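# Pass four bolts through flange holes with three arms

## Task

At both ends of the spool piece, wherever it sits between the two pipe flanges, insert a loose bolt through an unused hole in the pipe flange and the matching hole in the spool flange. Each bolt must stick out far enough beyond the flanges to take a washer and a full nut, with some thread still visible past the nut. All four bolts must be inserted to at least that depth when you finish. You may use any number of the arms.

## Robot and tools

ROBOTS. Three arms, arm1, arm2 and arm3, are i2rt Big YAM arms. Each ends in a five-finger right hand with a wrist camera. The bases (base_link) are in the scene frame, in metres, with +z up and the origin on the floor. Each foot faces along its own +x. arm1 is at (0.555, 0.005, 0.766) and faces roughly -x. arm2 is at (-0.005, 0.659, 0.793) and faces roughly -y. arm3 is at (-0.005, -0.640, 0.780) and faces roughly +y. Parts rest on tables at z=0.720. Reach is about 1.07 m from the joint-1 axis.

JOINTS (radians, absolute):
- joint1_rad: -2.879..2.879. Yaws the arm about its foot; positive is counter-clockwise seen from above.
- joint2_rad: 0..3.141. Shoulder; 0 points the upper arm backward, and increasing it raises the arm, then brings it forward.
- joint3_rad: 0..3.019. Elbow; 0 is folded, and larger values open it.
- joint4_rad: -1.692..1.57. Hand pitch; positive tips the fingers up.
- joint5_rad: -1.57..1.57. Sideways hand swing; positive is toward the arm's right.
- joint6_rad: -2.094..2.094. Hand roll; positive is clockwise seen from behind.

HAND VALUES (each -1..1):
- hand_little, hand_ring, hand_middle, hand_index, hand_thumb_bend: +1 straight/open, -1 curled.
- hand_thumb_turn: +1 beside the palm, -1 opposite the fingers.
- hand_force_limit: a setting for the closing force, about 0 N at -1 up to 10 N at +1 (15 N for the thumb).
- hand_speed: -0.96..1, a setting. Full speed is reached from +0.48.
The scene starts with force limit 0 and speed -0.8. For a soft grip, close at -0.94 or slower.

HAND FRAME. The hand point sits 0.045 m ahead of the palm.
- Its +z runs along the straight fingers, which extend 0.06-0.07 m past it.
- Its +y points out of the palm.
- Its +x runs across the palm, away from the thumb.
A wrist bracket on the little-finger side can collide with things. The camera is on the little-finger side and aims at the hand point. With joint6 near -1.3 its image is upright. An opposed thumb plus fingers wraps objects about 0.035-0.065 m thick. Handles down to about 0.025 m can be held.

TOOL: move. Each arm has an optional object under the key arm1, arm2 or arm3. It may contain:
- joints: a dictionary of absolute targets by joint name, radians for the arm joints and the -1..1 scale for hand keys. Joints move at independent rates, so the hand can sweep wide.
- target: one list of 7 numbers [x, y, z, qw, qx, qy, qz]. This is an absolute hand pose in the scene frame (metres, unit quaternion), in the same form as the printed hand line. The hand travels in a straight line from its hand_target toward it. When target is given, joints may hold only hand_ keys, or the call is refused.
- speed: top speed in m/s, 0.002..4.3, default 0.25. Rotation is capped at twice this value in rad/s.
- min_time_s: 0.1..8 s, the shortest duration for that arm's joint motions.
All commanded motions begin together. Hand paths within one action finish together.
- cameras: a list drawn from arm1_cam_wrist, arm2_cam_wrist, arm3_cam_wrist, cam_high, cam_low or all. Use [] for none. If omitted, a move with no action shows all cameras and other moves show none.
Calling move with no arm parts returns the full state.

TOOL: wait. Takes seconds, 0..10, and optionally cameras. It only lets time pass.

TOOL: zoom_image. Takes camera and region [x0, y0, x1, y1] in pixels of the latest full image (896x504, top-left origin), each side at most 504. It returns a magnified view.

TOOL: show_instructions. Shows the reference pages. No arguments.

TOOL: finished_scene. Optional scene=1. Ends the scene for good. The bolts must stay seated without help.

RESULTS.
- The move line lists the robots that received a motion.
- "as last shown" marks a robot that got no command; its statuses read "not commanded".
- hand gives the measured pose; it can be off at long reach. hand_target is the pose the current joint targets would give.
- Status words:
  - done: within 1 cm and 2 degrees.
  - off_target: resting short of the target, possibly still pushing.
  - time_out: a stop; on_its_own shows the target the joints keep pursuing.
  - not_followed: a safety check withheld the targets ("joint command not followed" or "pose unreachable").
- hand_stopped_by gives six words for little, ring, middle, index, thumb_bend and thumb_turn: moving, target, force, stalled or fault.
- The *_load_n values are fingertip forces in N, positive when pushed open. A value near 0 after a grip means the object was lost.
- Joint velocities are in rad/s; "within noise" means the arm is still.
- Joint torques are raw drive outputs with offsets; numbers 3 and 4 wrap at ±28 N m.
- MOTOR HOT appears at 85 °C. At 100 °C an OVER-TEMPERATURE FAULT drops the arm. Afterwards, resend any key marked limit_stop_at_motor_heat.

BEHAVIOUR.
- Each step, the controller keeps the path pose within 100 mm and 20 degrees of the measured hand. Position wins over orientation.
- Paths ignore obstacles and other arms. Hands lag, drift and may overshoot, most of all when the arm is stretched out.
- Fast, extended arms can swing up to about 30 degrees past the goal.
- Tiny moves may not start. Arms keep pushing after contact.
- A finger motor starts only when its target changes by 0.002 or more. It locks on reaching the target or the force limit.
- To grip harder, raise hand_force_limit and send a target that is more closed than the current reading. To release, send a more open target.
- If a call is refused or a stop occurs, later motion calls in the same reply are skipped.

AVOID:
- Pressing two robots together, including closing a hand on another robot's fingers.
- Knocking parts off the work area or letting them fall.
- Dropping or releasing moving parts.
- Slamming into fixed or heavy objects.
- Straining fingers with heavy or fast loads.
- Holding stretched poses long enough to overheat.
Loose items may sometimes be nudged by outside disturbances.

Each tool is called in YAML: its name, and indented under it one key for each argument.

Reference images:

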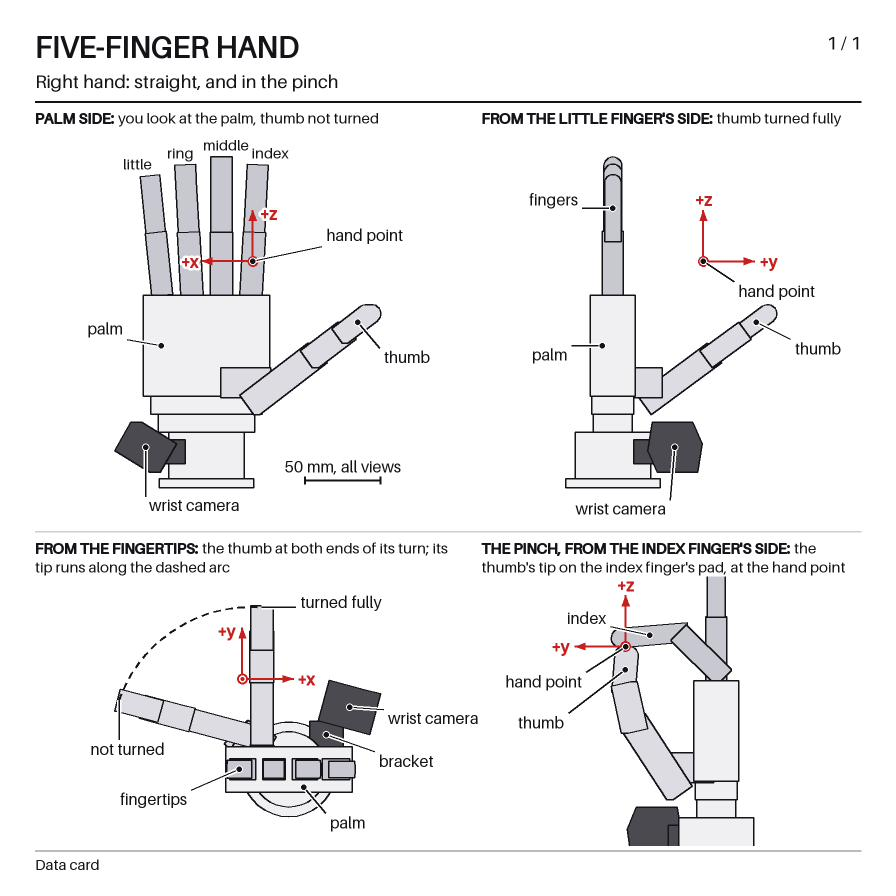

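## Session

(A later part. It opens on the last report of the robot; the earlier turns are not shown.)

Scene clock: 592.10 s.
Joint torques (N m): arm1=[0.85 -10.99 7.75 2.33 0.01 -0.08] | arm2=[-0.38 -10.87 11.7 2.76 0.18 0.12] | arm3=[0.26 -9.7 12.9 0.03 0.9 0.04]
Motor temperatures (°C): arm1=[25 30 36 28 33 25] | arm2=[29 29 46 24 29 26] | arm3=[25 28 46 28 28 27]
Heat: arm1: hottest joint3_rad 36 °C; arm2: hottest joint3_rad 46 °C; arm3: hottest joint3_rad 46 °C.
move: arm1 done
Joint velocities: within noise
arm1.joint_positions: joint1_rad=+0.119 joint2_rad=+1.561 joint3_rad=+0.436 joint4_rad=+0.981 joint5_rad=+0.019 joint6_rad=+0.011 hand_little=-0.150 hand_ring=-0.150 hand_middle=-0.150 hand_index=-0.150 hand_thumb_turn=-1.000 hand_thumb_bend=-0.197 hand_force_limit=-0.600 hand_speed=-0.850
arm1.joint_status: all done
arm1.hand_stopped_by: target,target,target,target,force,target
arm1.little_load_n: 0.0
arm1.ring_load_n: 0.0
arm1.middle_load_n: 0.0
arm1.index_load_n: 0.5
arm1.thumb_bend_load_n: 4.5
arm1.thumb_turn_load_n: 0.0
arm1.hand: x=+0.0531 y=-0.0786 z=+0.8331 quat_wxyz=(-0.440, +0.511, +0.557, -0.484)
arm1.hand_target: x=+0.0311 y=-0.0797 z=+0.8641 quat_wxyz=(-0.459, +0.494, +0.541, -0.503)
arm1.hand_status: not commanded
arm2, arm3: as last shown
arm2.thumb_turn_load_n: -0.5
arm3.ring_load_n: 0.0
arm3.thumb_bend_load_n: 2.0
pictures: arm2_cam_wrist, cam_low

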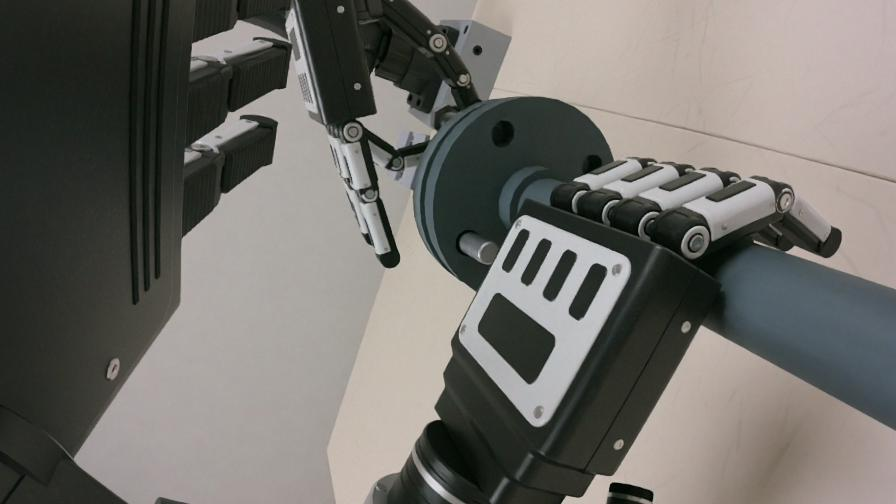

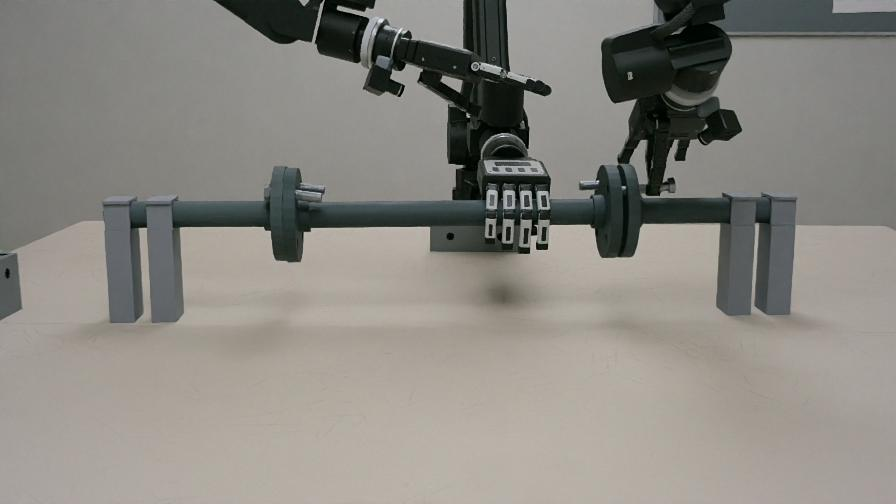

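move:
  arm1: {"joints": {"joint4_rad": 0.981}, "min_time_s": 1.0}
  cameras: ["cam_low", "arm2_cam_wrist", "cam_high"]

zoom_image:
  camera: "arm2_cam_wrist"
  region: [485, 115, 520, 150]

zoom_image:
  camera: "cam_low"
  region: [590, 160, 650, 262]

zoom_image:
  camera: "cam_high"
  region: [485, 215, 530, 265]

Scene clock: 594.57 s.
Joint torques (N m): arm1=[0.79 -10.93 7.71 2.36 0.01 -0.08] | arm2=[-0.32 -11.28 11.6 2.81 0.15 0.18] | arm3=[0.21 -9.82 12.72 0.02 0.89 0.05]
Motor temperatures (°C): arm1=[25 30 36 28 33 25] | arm2=[29 29 46 24 29 26] | arm3=[25 28 47 28 28 27]
Heat: arm1: hottest joint3_rad 36 °C; arm2: hottest joint3_rad 46 °C; arm3: hottest joint3_rad 47 °C.
move: arm1 done
Joint velocities: within noise
arm1.joint_positions: joint1_rad=+0.119 joint2_rad=+1.561 joint3_rad=+0.436 joint4_rad=+0.976 joint5_rad=+0.019 joint6_rad=+0.011 hand_little=-0.150 hand_ring=-0.150 hand_middle=-0.150 hand_index=-0.150 hand_thumb_turn=-1.000 hand_thumb_bend=-0.197 hand_force_limit=-0.600 hand_speed=-0.850
arm1.joint_status: all done
arm1.hand_stopped_by: target,target,target,target,force,target
arm1.little_load_n: 0.0
arm1.ring_load_n: 0.0
arm1.middle_load_n: 0.0
arm1.index_load_n: 0.0
arm1.thumb_bend_load_n: 4.5
arm1.thumb_turn_load_n: 0.0
arm1.hand: x=+0.0534 y=-0.0785 z=+0.8318 quat_wxyz=(-0.438, +0.513, +0.558, -0.483)
arm1.hand_target: x=+0.0316 y=-0.0796 z=+0.8626 quat_wxyz=(-0.457, +0.495, +0.543, -0.501)
arm1.hand_status: not commanded
arm2, arm3: as last shown
arm3.joint_positions: joint1_rad=+0.248 joint2_rad=+1.563 joint3_rad=+1.089 joint4_rad=-1.269 joint5_rad=+1.041 joint6_rad=+1.785 hand_little=+1.000 hand_ring=+1.000 hand_middle=-0.179 hand_index=+1.000 hand_thumb_turn=-1.000 hand_thumb_bend=+0.348 hand_force_limit=-0.400 hand_speed=-0.850
arm3.little_load_n: -0.5
arm3.middle_load_n: 4.0
arm3.hand: x=+0.0484 y=-0.1894 z=+0.8946 quat_wxyz=(-0.375, +0.637, -0.585, +0.334)
arm3.hand_target: x=+0.0372 y=-0.1648 z=+0.9101 quat_wxyz=(-0.391, +0.632, -0.592, +0.314)
pictures: arm2_cam_wrist, cam_high, cam_low

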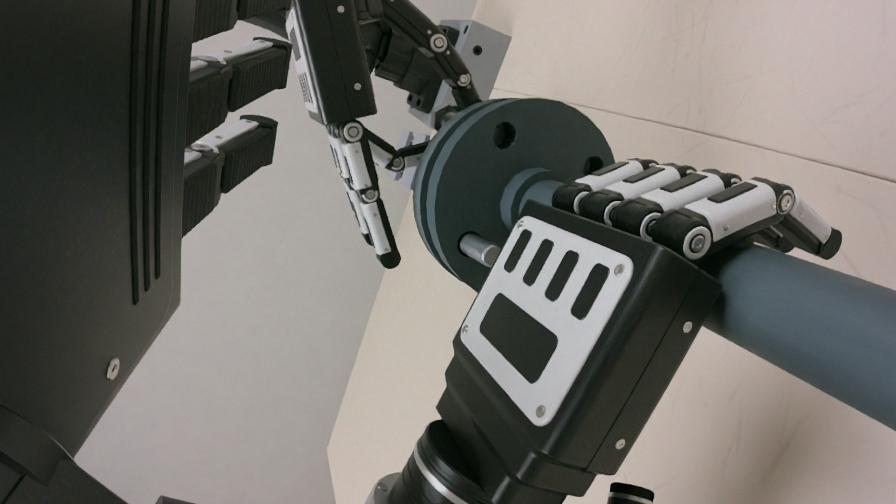

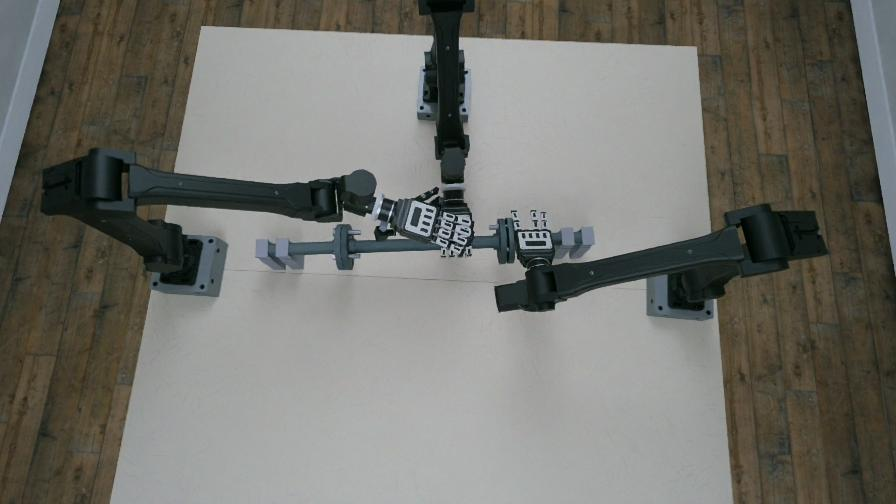

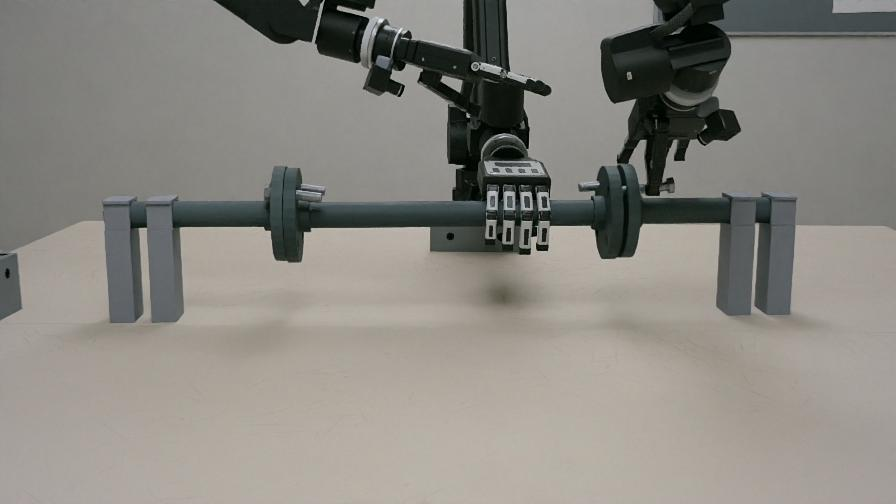

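Scaled by 14.400.

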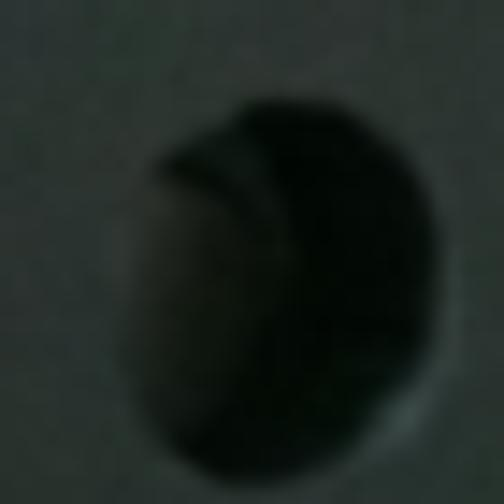

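Scaled by 4.941.

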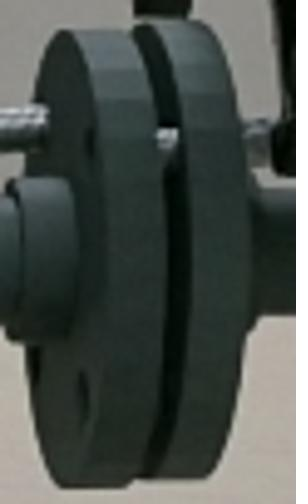

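Scaled by 10.080.

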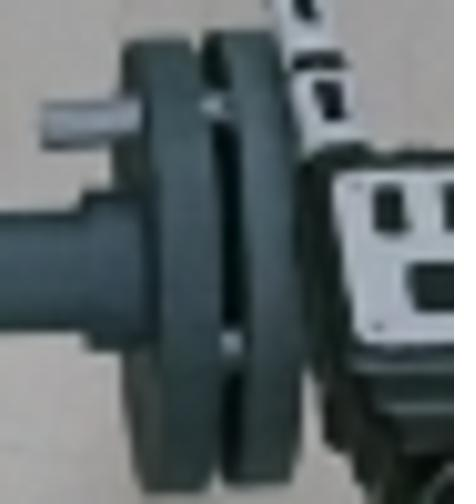

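move:
  arm3: {"joints": {"joint2_rad": 1.582, "joint3_rad": 1.162}, "min_time_s": 1.5}
  cameras: ["cam_low", "arm2_cam_wrist", "cam_high"]

zoom_image:
  camera: "arm2_cam_wrist"
  region: [485, 115, 520, 150]

zoom_image:
  camera: "cam_low"
  region: [590, 160, 650, 262]

zoom_image:
  camera: "cam_low"
  region: [630, 145, 690, 205]

Scene clock: 596.83 s.
Joint torques (N m): arm1=[0.85 -10.93 7.71 2.36 0.01 -0.08] | arm2=[-0.38 -10.7 11.86 3 0.18 0.13] | arm3=[0.15 -10.23 13.23 0.03 0.9 0.04]
Motor temperatures (°C): arm1=[25 30 36 28 33 25] | arm2=[29 29 45 24 29 26] | arm3=[25 28 47 28 28 27]
Heat: arm1: hottest joint3_rad 36 °C; arm2: hottest joint3_rad 45 °C; arm3: hottest joint3_rad 47 °C.
move: arm3 done
Joint velocities: within noise
arm1, arm2: as last shown
arm1.thumb_turn_load_n: 0.5
arm3.joint_positions: joint1_rad=+0.248 joint2_rad=+1.568 joint3_rad=+1.094 joint4_rad=-1.269 joint5_rad=+1.041 joint6_rad=+1.785 hand_little=+1.000 hand_ring=+1.000 hand_middle=-0.179 hand_index=+1.000 hand_thumb_turn=-1.000 hand_thumb_bend=+0.347 hand_force_limit=-0.400 hand_speed=-0.850
arm3.joint_status: all done
arm3.hand_stopped_by: target,target,target,target,force,target
arm3.little_load_n: 0.0
arm3.ring_load_n: 0.0
arm3.middle_load_n: 4.5
arm3.index_load_n: 0.0
arm3.thumb_bend_load_n: 1.5
arm3.thumb_turn_load_n: 0.0
arm3.hand: x=+0.0479 y=-0.1873 z=+0.8945 quat_wxyz=(-0.375, +0.637, -0.586, +0.333)
arm3.hand_target: x=+0.0362 y=-0.1603 z=+0.9134 quat_wxyz=(-0.393, +0.630, -0.594, +0.310)
arm3.hand_status: not commanded
pictures: arm2_cam_wrist, cam_high, cam_low

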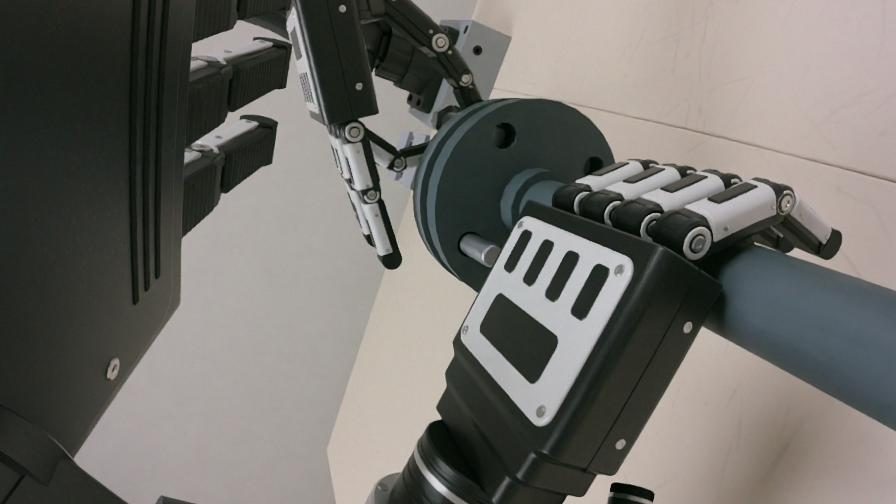

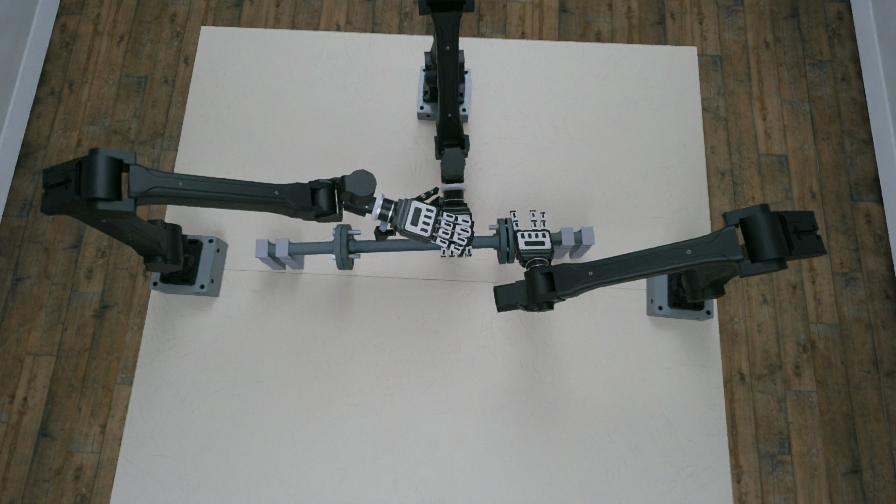

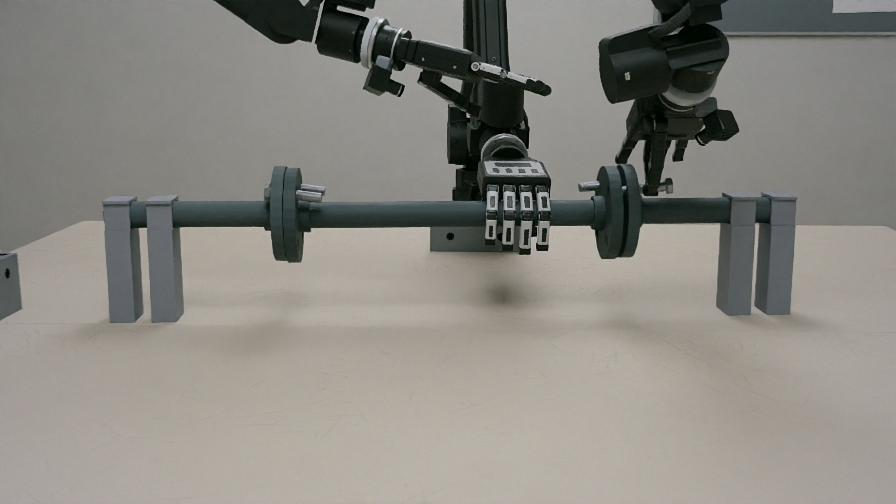

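Scaled by 14.400.

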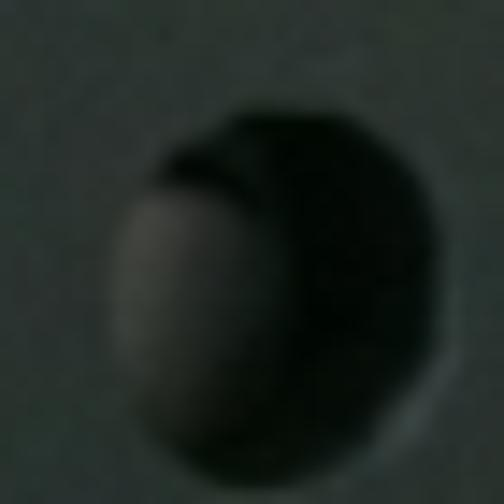

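Scaled by 4.941.

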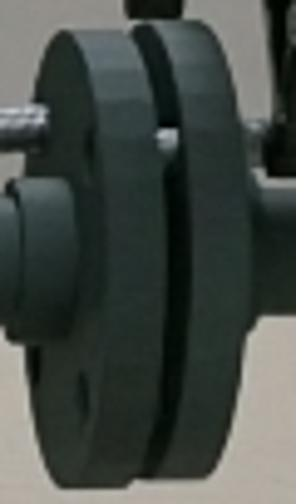

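Scaled by 8.400.

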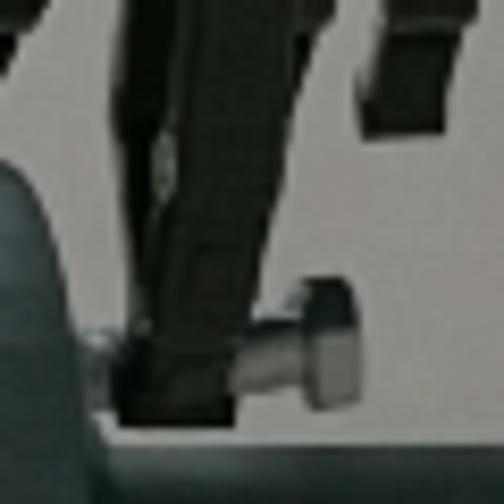

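move:
  arm3: {"joints": {"hand_middle": 0.3}}
  cameras: ["cam_low", "arm2_cam_wrist", "arm3_cam_wrist"]

zoom_image:
  camera: "cam_low"
  region: [630, 145, 690, 205]

zoom_image:
  camera: "arm2_cam_wrist"
  region: [485, 115, 520, 150]

Scene clock: 600.07 s.
Joint torques (N m): arm1=[0.79 -10.99 7.54 2.37 0.01 -0.08] | arm2=[-0.21 -10.81 11.48 2.84 0.15 0.15] | arm3=[0.03 -10.29 11.96 0.08 0.84 0.06]
Motor temperatures (°C): arm1=[25 30 36 28 33 25] | arm2=[29 30 45 24 29 26] | arm3=[25 28 47 28 28 27]
Heat: arm1: hottest joint3_rad 36 °C; arm2: hottest joint3_rad 45 °C; arm3: hottest joint3_rad 47 °C.
move: arm3 done
Joint velocities: within noise
arm1, arm2: as last shown
arm1.joint_positions: joint1_rad=+0.119 joint2_rad=+1.561 joint3_rad=+0.438 joint4_rad=+0.976 joint5_rad=+0.019 joint6_rad=+0.011 hand_little=-0.150 hand_ring=-0.150 hand_middle=-0.150 hand_index=-0.150 hand_thumb_turn=-1.000 hand_thumb_bend=-0.197 hand_force_limit=-0.600 hand_speed=-0.850
arm1.thumb_turn_load_n: 1.0
arm1.hand: x=+0.0524 y=-0.0786 z=+0.8328 quat_wxyz=(-0.439, +0.512, +0.558, -0.484)
arm1.hand_target: x=+0.0315 y=-0.0796 z=+0.8626 quat_wxyz=(-0.457, +0.495, +0.543, -0.501)
arm3.joint_positions: joint1_rad=+0.248 joint2_rad=+1.568 joint3_rad=+1.112 joint4_rad=-1.270 joint5_rad=+1.042 joint6_rad=+1.784 hand_little=+1.000 hand_ring=+1.000 hand_middle=+0.300 hand_index=+1.000 hand_thumb_turn=-1.000 hand_thumb_bend=+0.346 hand_force_limit=-0.400 hand_speed=-0.850
arm3.joint_status: all done
arm3.hand_stopped_by: target,target,target,target,force,target
arm3.little_load_n: 0.0
arm3.ring_load_n: 0.0
arm3.middle_load_n: 0.0
arm3.index_load_n: 0.0
arm3.thumb_bend_load_n: 0.0
arm3.thumb_turn_load_n: -3.0
arm3.hand: x=+0.0464 y=-0.1805 z=+0.9009 quat_wxyz=(-0.380, +0.635, -0.588, +0.328)
arm3.hand_target: x=+0.0361 y=-0.1602 z=+0.9135 quat_wxyz=(-0.393, +0.630, -0.594, +0.310)
arm3.hand_status: not commanded
pictures: arm2_cam_wrist, arm3_cam_wrist, cam_low

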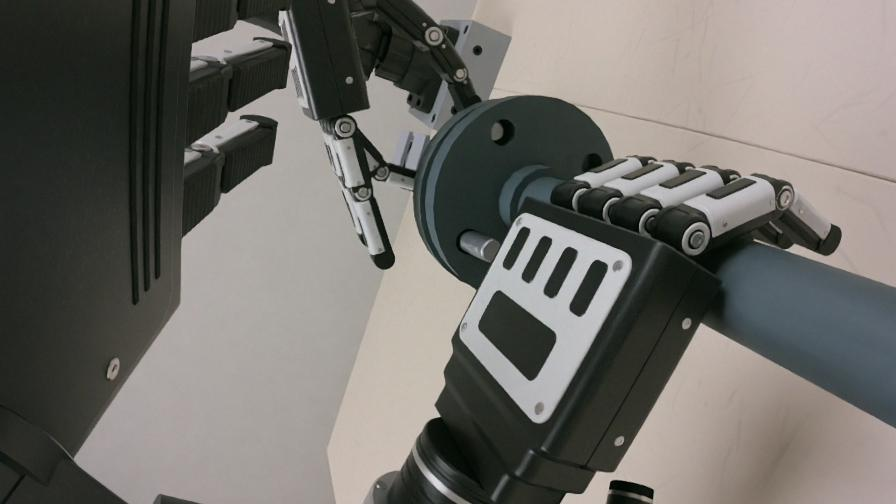

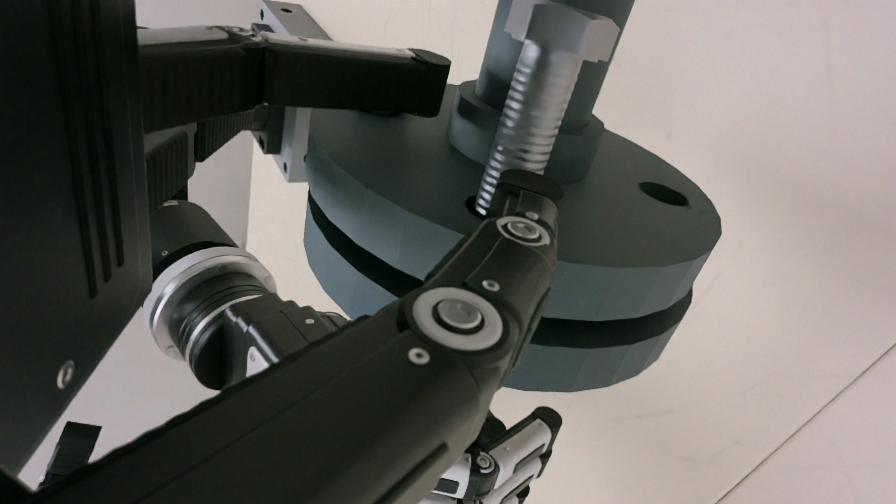

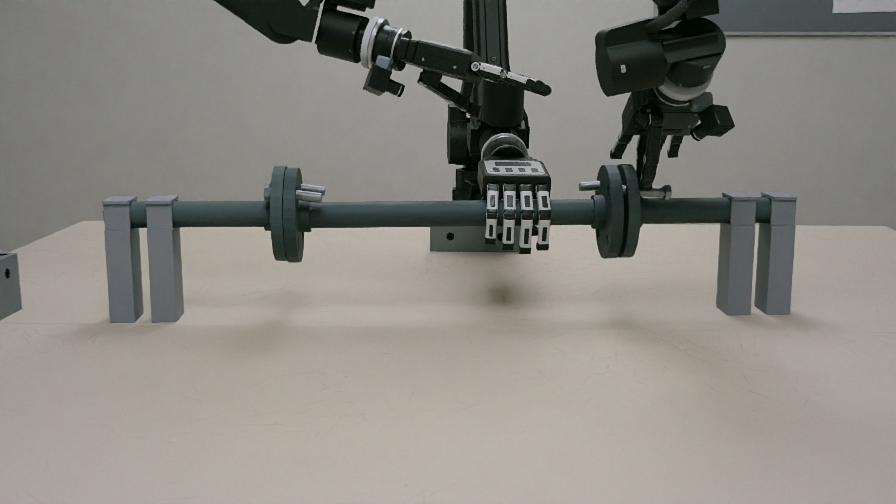

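Scaled by 8.400.

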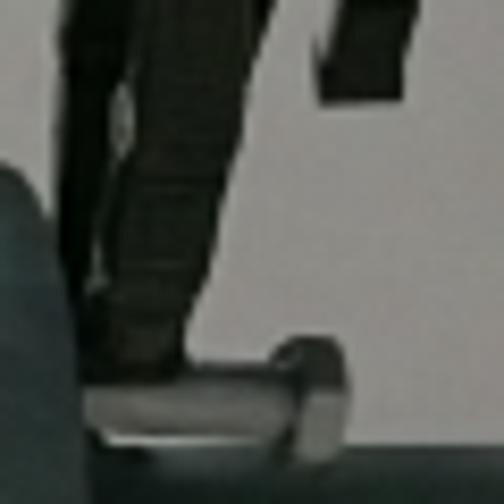

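Scaled by 14.400.

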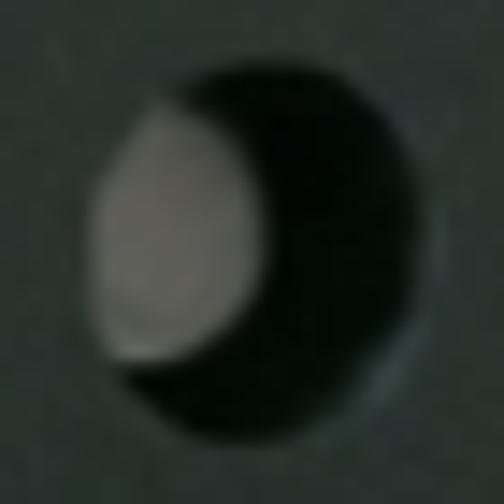

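move:
  arm3: {"joints": {"hand_middle": 1.0, "hand_thumb_bend": 0.65, "hand_speed": -0.5}, "target": [0.042, -0.255, 0.903, -0.383, 0.636, -0.586, 0.324], "speed": 0.04}
  cameras: ["cam_low", "arm2_cam_wrist", "arm3_cam_wrist", "cam_high"]

zoom_image:
  camera: "cam_low"
  region: [590, 145, 690, 245]

zoom_image:
  camera: "arm2_cam_wrist"
  region: [485, 115, 520, 150]

Scene clock: 603.57 s.
Joint torques (N m): arm1=[0.85 -10.99 7.54 2.36 0.01 -0.08] | arm2=[-0.15 -10.75 11.56 2.82 0.19 0.13] | arm3=[0.03 -9.47 7.13 -0.43 0.67 0.08]
Motor temperatures (°C): arm1=[25 30 36 28 33 25] | arm2=[29 30 45 24 29 26] | arm3=[25 28 46 28 28 27]
Heat: arm1: hottest joint3_rad 36 °C; arm2: hottest joint3_rad 45 °C; arm3: hottest joint3_rad 46 °C.
move: arm3 done
Joint velocities: within noise
arm1, arm2: as last shown
arm1.thumb_turn_load_n: 0.5
arm3.joint_positions: joint1_rad=+0.290 joint2_rad=+1.407 joint3_rad=+0.936 joint4_rad=-1.316 joint5_rad=+1.037 joint6_rad=+1.863 hand_little=+1.000 hand_ring=+1.000 hand_middle=+1.000 hand_index=+1.000 hand_thumb_turn=-1.000 hand_thumb_bend=+0.650 hand_force_limit=-0.400 hand_speed=-0.500
arm3.joint_status: all done
arm3.hand_stopped_by: target,target,target,target,target,target
arm3.little_load_n: 0.0
arm3.ring_load_n: 0.0
arm3.middle_load_n: -0.5
arm3.index_load_n: 0.0
arm3.thumb_bend_load_n: 0.0
arm3.thumb_turn_load_n: 0.0
arm3.hand: x=+0.0457 y=-0.2496 z=+0.9027 quat_wxyz=(-0.382, +0.634, -0.588, +0.326)
arm3.hand_target: x=+0.0421 y=-0.2549 z=+0.9029 quat_wxyz=(-0.383, +0.636, -0.586, +0.324)
arm3.hand_status: done (0.007 m and 0.4 deg from the pose sent, 0.075 m and 0.6 deg at the start)
pictures: arm2_cam_wrist, arm3_cam_wrist, cam_high, cam_low

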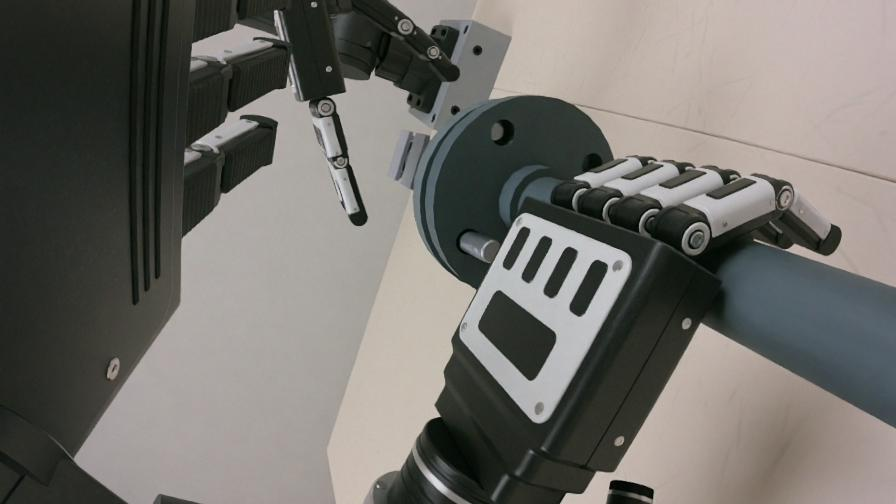

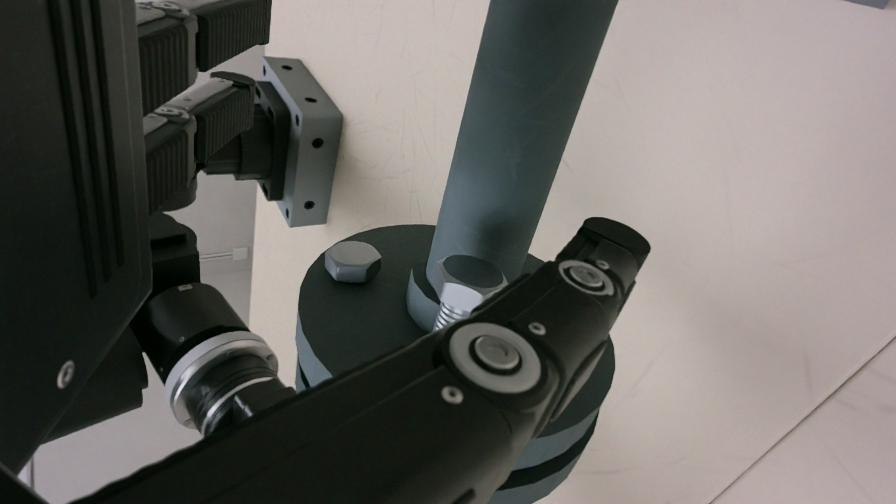

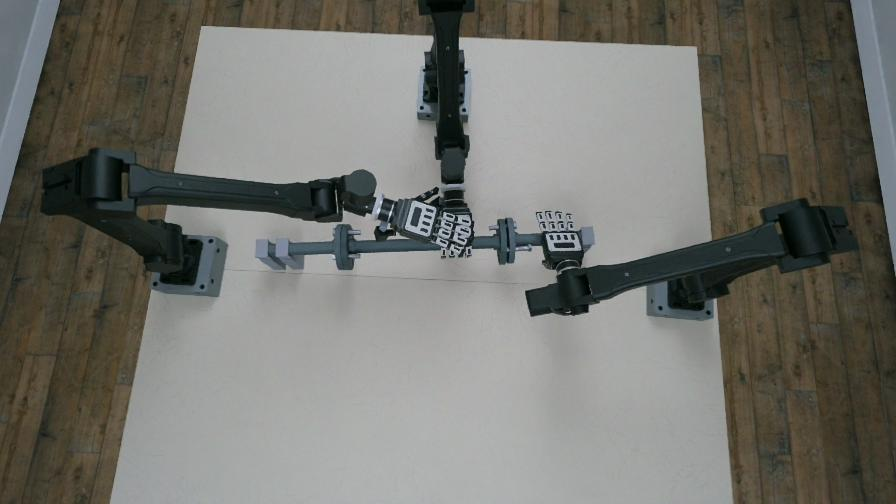

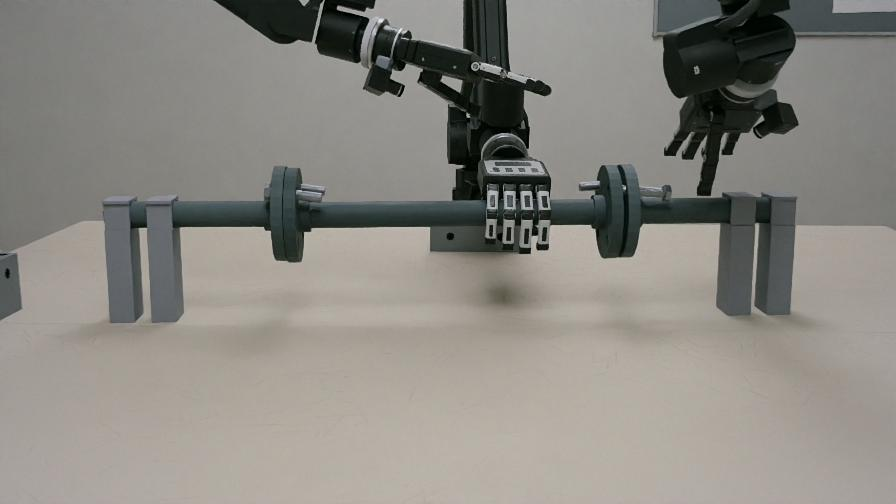

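Scaled by 5.040.

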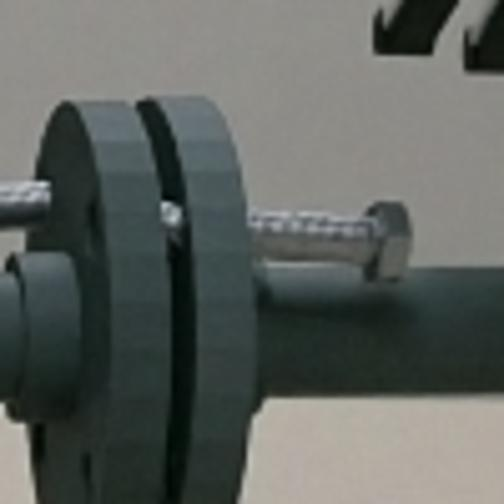

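Scaled by 14.400.

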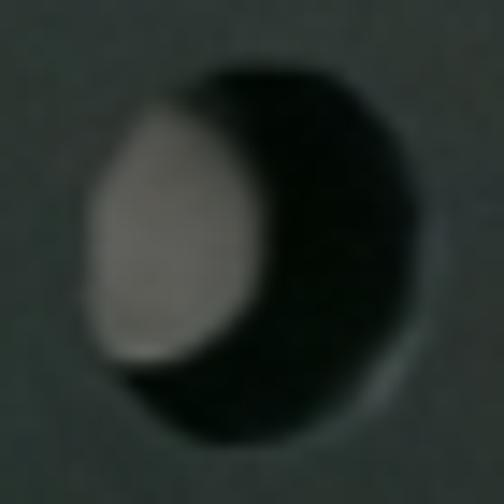

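move:
  cameras: ["cam_low", "arm3_cam_wrist", "arm2_cam_wrist"]

zoom_image:
  camera: "cam_low"
  region: [590, 145, 730, 245]

zoom_image:
  camera: "arm2_cam_wrist"
  region: [485, 115, 520, 150]

Scene clock: 604.53 s.
Joint torques (N m): arm1=[0.79 -10.99 7.56 2.36 0.01 -0.08] | arm2=[0.26 -10.75 11.56 3 0.17 0.13] | arm3=[0.03 -9.58 7.1 -0.44 0.67 0.07]
Motor temperatures (°C): arm1=[25 30 36 28 33 25] | arm2=[29 30 45 24 29 26] | arm3=[25 28 46 28 28 27]
Heat: arm1: hottest joint3_rad 36 °C; arm2: hottest joint3_rad 45 °C; arm3: hottest joint3_rad 46 °C.
Joint velocities: within noise
arm1.joint_positions: joint1_rad=+0.119 joint2_rad=+1.561 joint3_rad=+0.438 joint4_rad=+0.976 joint5_rad=+0.019 joint6_rad=+0.011 hand_little=-0.150 hand_ring=-0.150 hand_middle=-0.150 hand_index=-0.150 hand_thumb_turn=-1.000 hand_thumb_bend=-0.197 hand_force_limit=-0.600 hand_speed=-0.850
arm1.joint_status: not commanded
arm1.hand_stopped_by: target,target,target,target,force,target
arm1.little_load_n: 0.0
arm1.ring_load_n: 0.0
arm1.middle_load_n: 0.0
arm1.index_load_n: 0.0
arm1.thumb_bend_load_n: 4.5
arm1.thumb_turn_load_n: 0.5
arm1.hand: x=+0.0524 y=-0.0786 z=+0.8328 quat_wxyz=(-0.439, +0.512, +0.558, -0.484) (m; scene frame)
arm1.hand_target: x=+0.0315 y=-0.0796 z=+0.8626 quat_wxyz=(-0.457, +0.495, +0.543, -0.501) (m; scene frame)
arm1.hand_status: not commanded
arm2.joint_positions: joint1_rad=+0.216 joint2_rad=+1.637 joint3_rad=+1.056 joint4_rad=+0.341 joint5_rad=+0.407 joint6_rad=-0.012 hand_little=+1.000 hand_ring=+1.000 hand_middle=+1.000 hand_index=+1.000 hand_thumb_turn=+1.000 hand_thumb_bend=+1.000 hand_force_limit=+0.000 hand_speed=-0.800
arm2.joint_status: not commanded
arm2.hand_stopped_by: target,target,target,target,target,target
arm2.little_load_n: 0.0
arm2.ring_load_n: 0.0
arm2.middle_load_n: 0.0
arm2.index_load_n: 0.0
arm2.thumb_bend_load_n: 0.0
arm2.thumb_turn_load_n: 0.0
arm2.hand: x=+0.0805 y=-0.0115 z=+0.9730 quat_wxyz=(+0.104, -0.042, -0.775, +0.621) (m; scene frame)
arm2.hand_target: x=+0.0870 y=-0.0279 z=+0.9946 quat_wxyz=(+0.095, -0.052, -0.760, +0.641) (m; scene frame)
arm2.hand_status: not commanded
arm3.joint_positions: joint1_rad=+0.290 joint2_rad=+1.407 joint3_rad=+0.936 joint4_rad=-1.316 joint5_rad=+1.037 joint6_rad=+1.863 hand_little=+1.000 hand_ring=+1.000 hand_middle=+1.000 hand_index=+1.000 hand_thumb_turn=-1.000 hand_thumb_bend=+0.650 hand_force_limit=-0.400 hand_speed=-0.500
arm3.joint_status: all done
arm3.hand_stopped_by: target,target,target,target,target,target
arm3.little_load_n: 0.0
arm3.ring_load_n: -0.5
arm3.middle_load_n: 0.0
arm3.index_load_n: 0.0
arm3.thumb_bend_load_n: 0.0
arm3.thumb_turn_load_n: 0.0
arm3.hand: x=+0.0457 y=-0.2496 z=+0.9027 quat_wxyz=(-0.382, +0.634, -0.589, +0.325) (m; scene frame)
arm3.hand_target: x=+0.0421 y=-0.2549 z=+0.9029 quat_wxyz=(-0.383, +0.636, -0.586, +0.324) (m; scene frame)
arm3.hand_status: done (0.007 m and 0.4 deg from the pose sent, 0.075 m and 0.6 deg at the start)
pictures: arm2_cam_wrist, arm3_cam_wrist, cam_low

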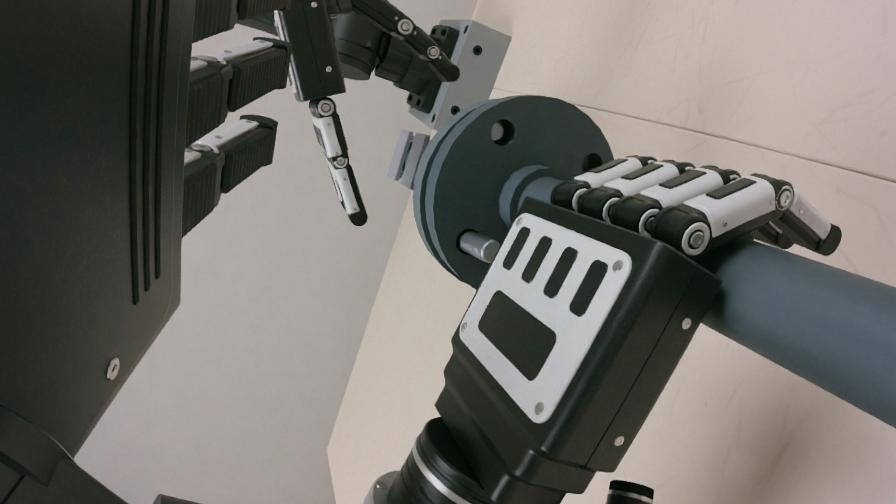

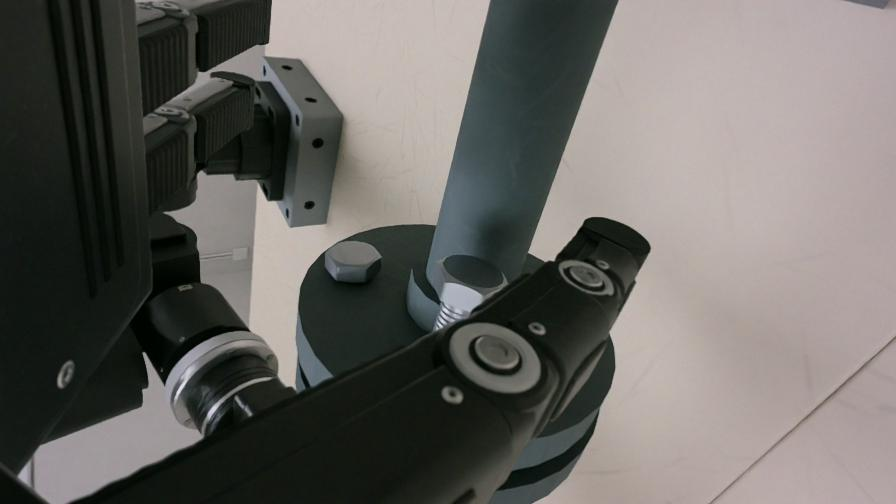

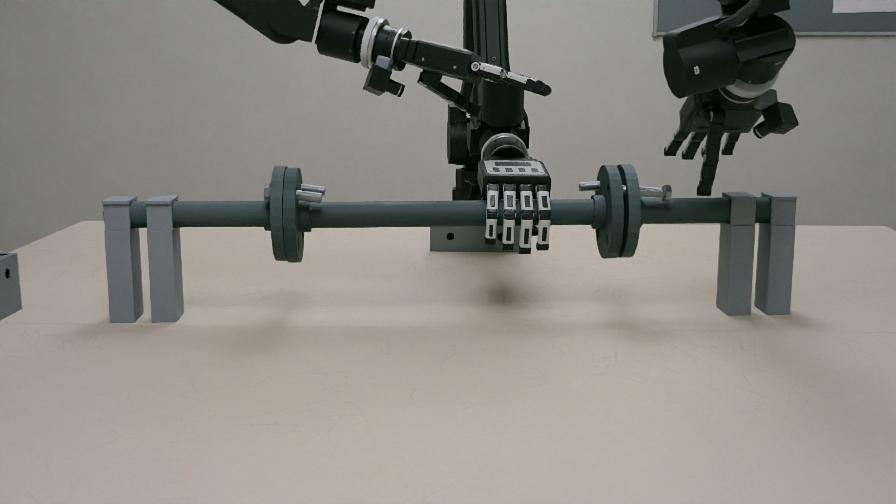

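Scaled by 3.600.

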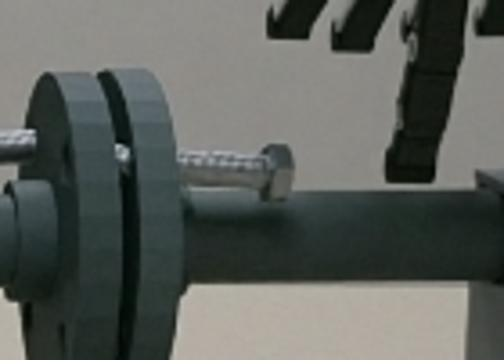

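Scaled by 14.400.

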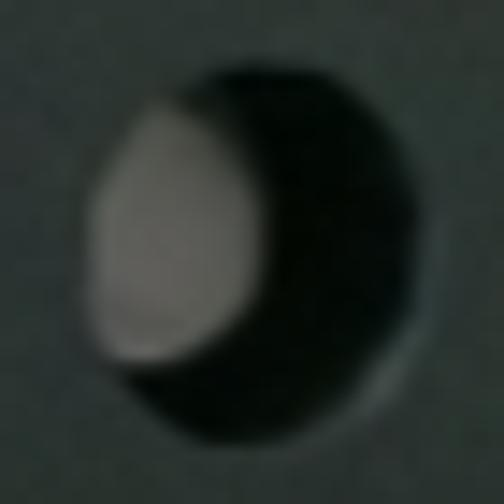

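move:
  arm3: {"joints": {"hand_index": -0.2, "hand_middle": -0.2}}
  cameras: ["cam_low", "arm3_cam_wrist"]

zoom_image:
  camera: "cam_low"
  region: [590, 145, 730, 245]

Scene clock: 606.80 s.
Joint torques (N m): arm1=[0.85 -10.99 7.54 2.36 0.01 -0.08] | arm2=[0.15 -10.99 11.58 2.91 0.16 0.13] | arm3=[-0.03 -9.52 7.13 -0.43 0.66 0.07]
Motor temperatures (°C): arm1=[25 30 36 28 33 25] | arm2=[29 30 45 24 29 26] | arm3=[25 28 45 28 28 27]
Heat: arm1: hottest joint3_rad 36 °C; arm2: hottest joint3_rad 45 °C; arm3: hottest joint3_rad 45 °C.
move: arm3 done
Joint velocities: within noise
arm1, arm2: as last shown
arm2.little_load_n: -0.5
arm3.joint_positions: joint1_rad=+0.290 joint2_rad=+1.407 joint3_rad=+0.936 joint4_rad=-1.316 joint5_rad=+1.037 joint6_rad=+1.863 hand_little=+1.000 hand_ring=+1.000 hand_middle=-0.200 hand_index=-0.200 hand_thumb_turn=-1.000 hand_thumb_bend=+0.650 hand_force_limit=-0.400 hand_speed=-0.500
arm3.joint_status: all done
arm3.hand_stopped_by: target,target,target,target,target,target
arm3.little_load_n: 0.0
arm3.ring_load_n: 0.0
arm3.middle_load_n: 0.0
arm3.index_load_n: 0.0
arm3.thumb_bend_load_n: 0.0
arm3.thumb_turn_load_n: 0.0
arm3.hand: x=+0.0457 y=-0.2496 z=+0.9027 quat_wxyz=(-0.382, +0.634, -0.589, +0.325)
arm3.hand_target: x=+0.0421 y=-0.2549 z=+0.9029 quat_wxyz=(-0.383, +0.636, -0.586, +0.324)
arm3.hand_status: not commanded
pictures: arm3_cam_wrist, cam_low

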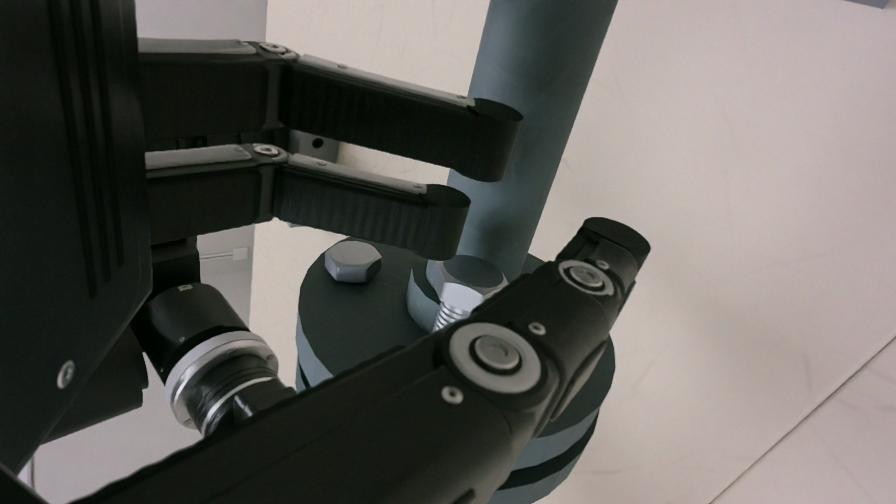

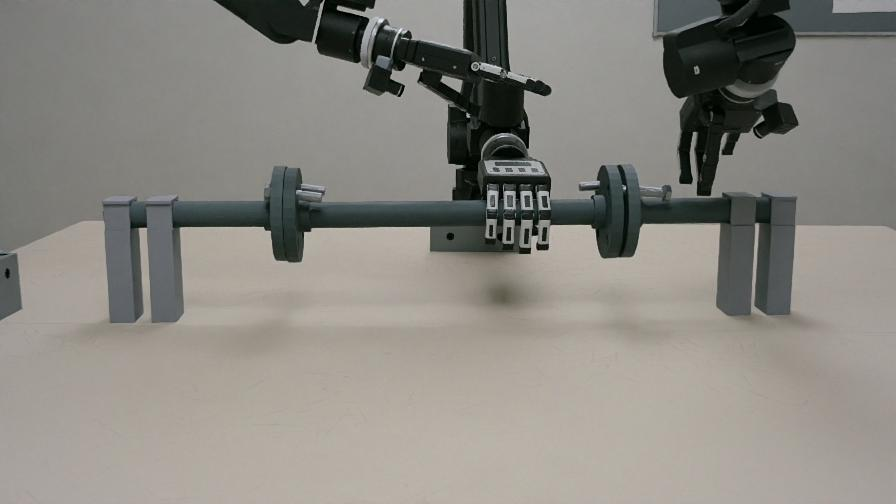

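Scaled by 3.600.

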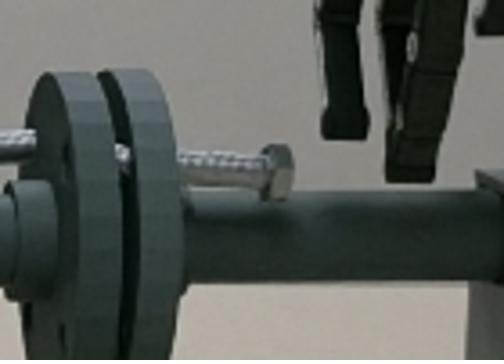

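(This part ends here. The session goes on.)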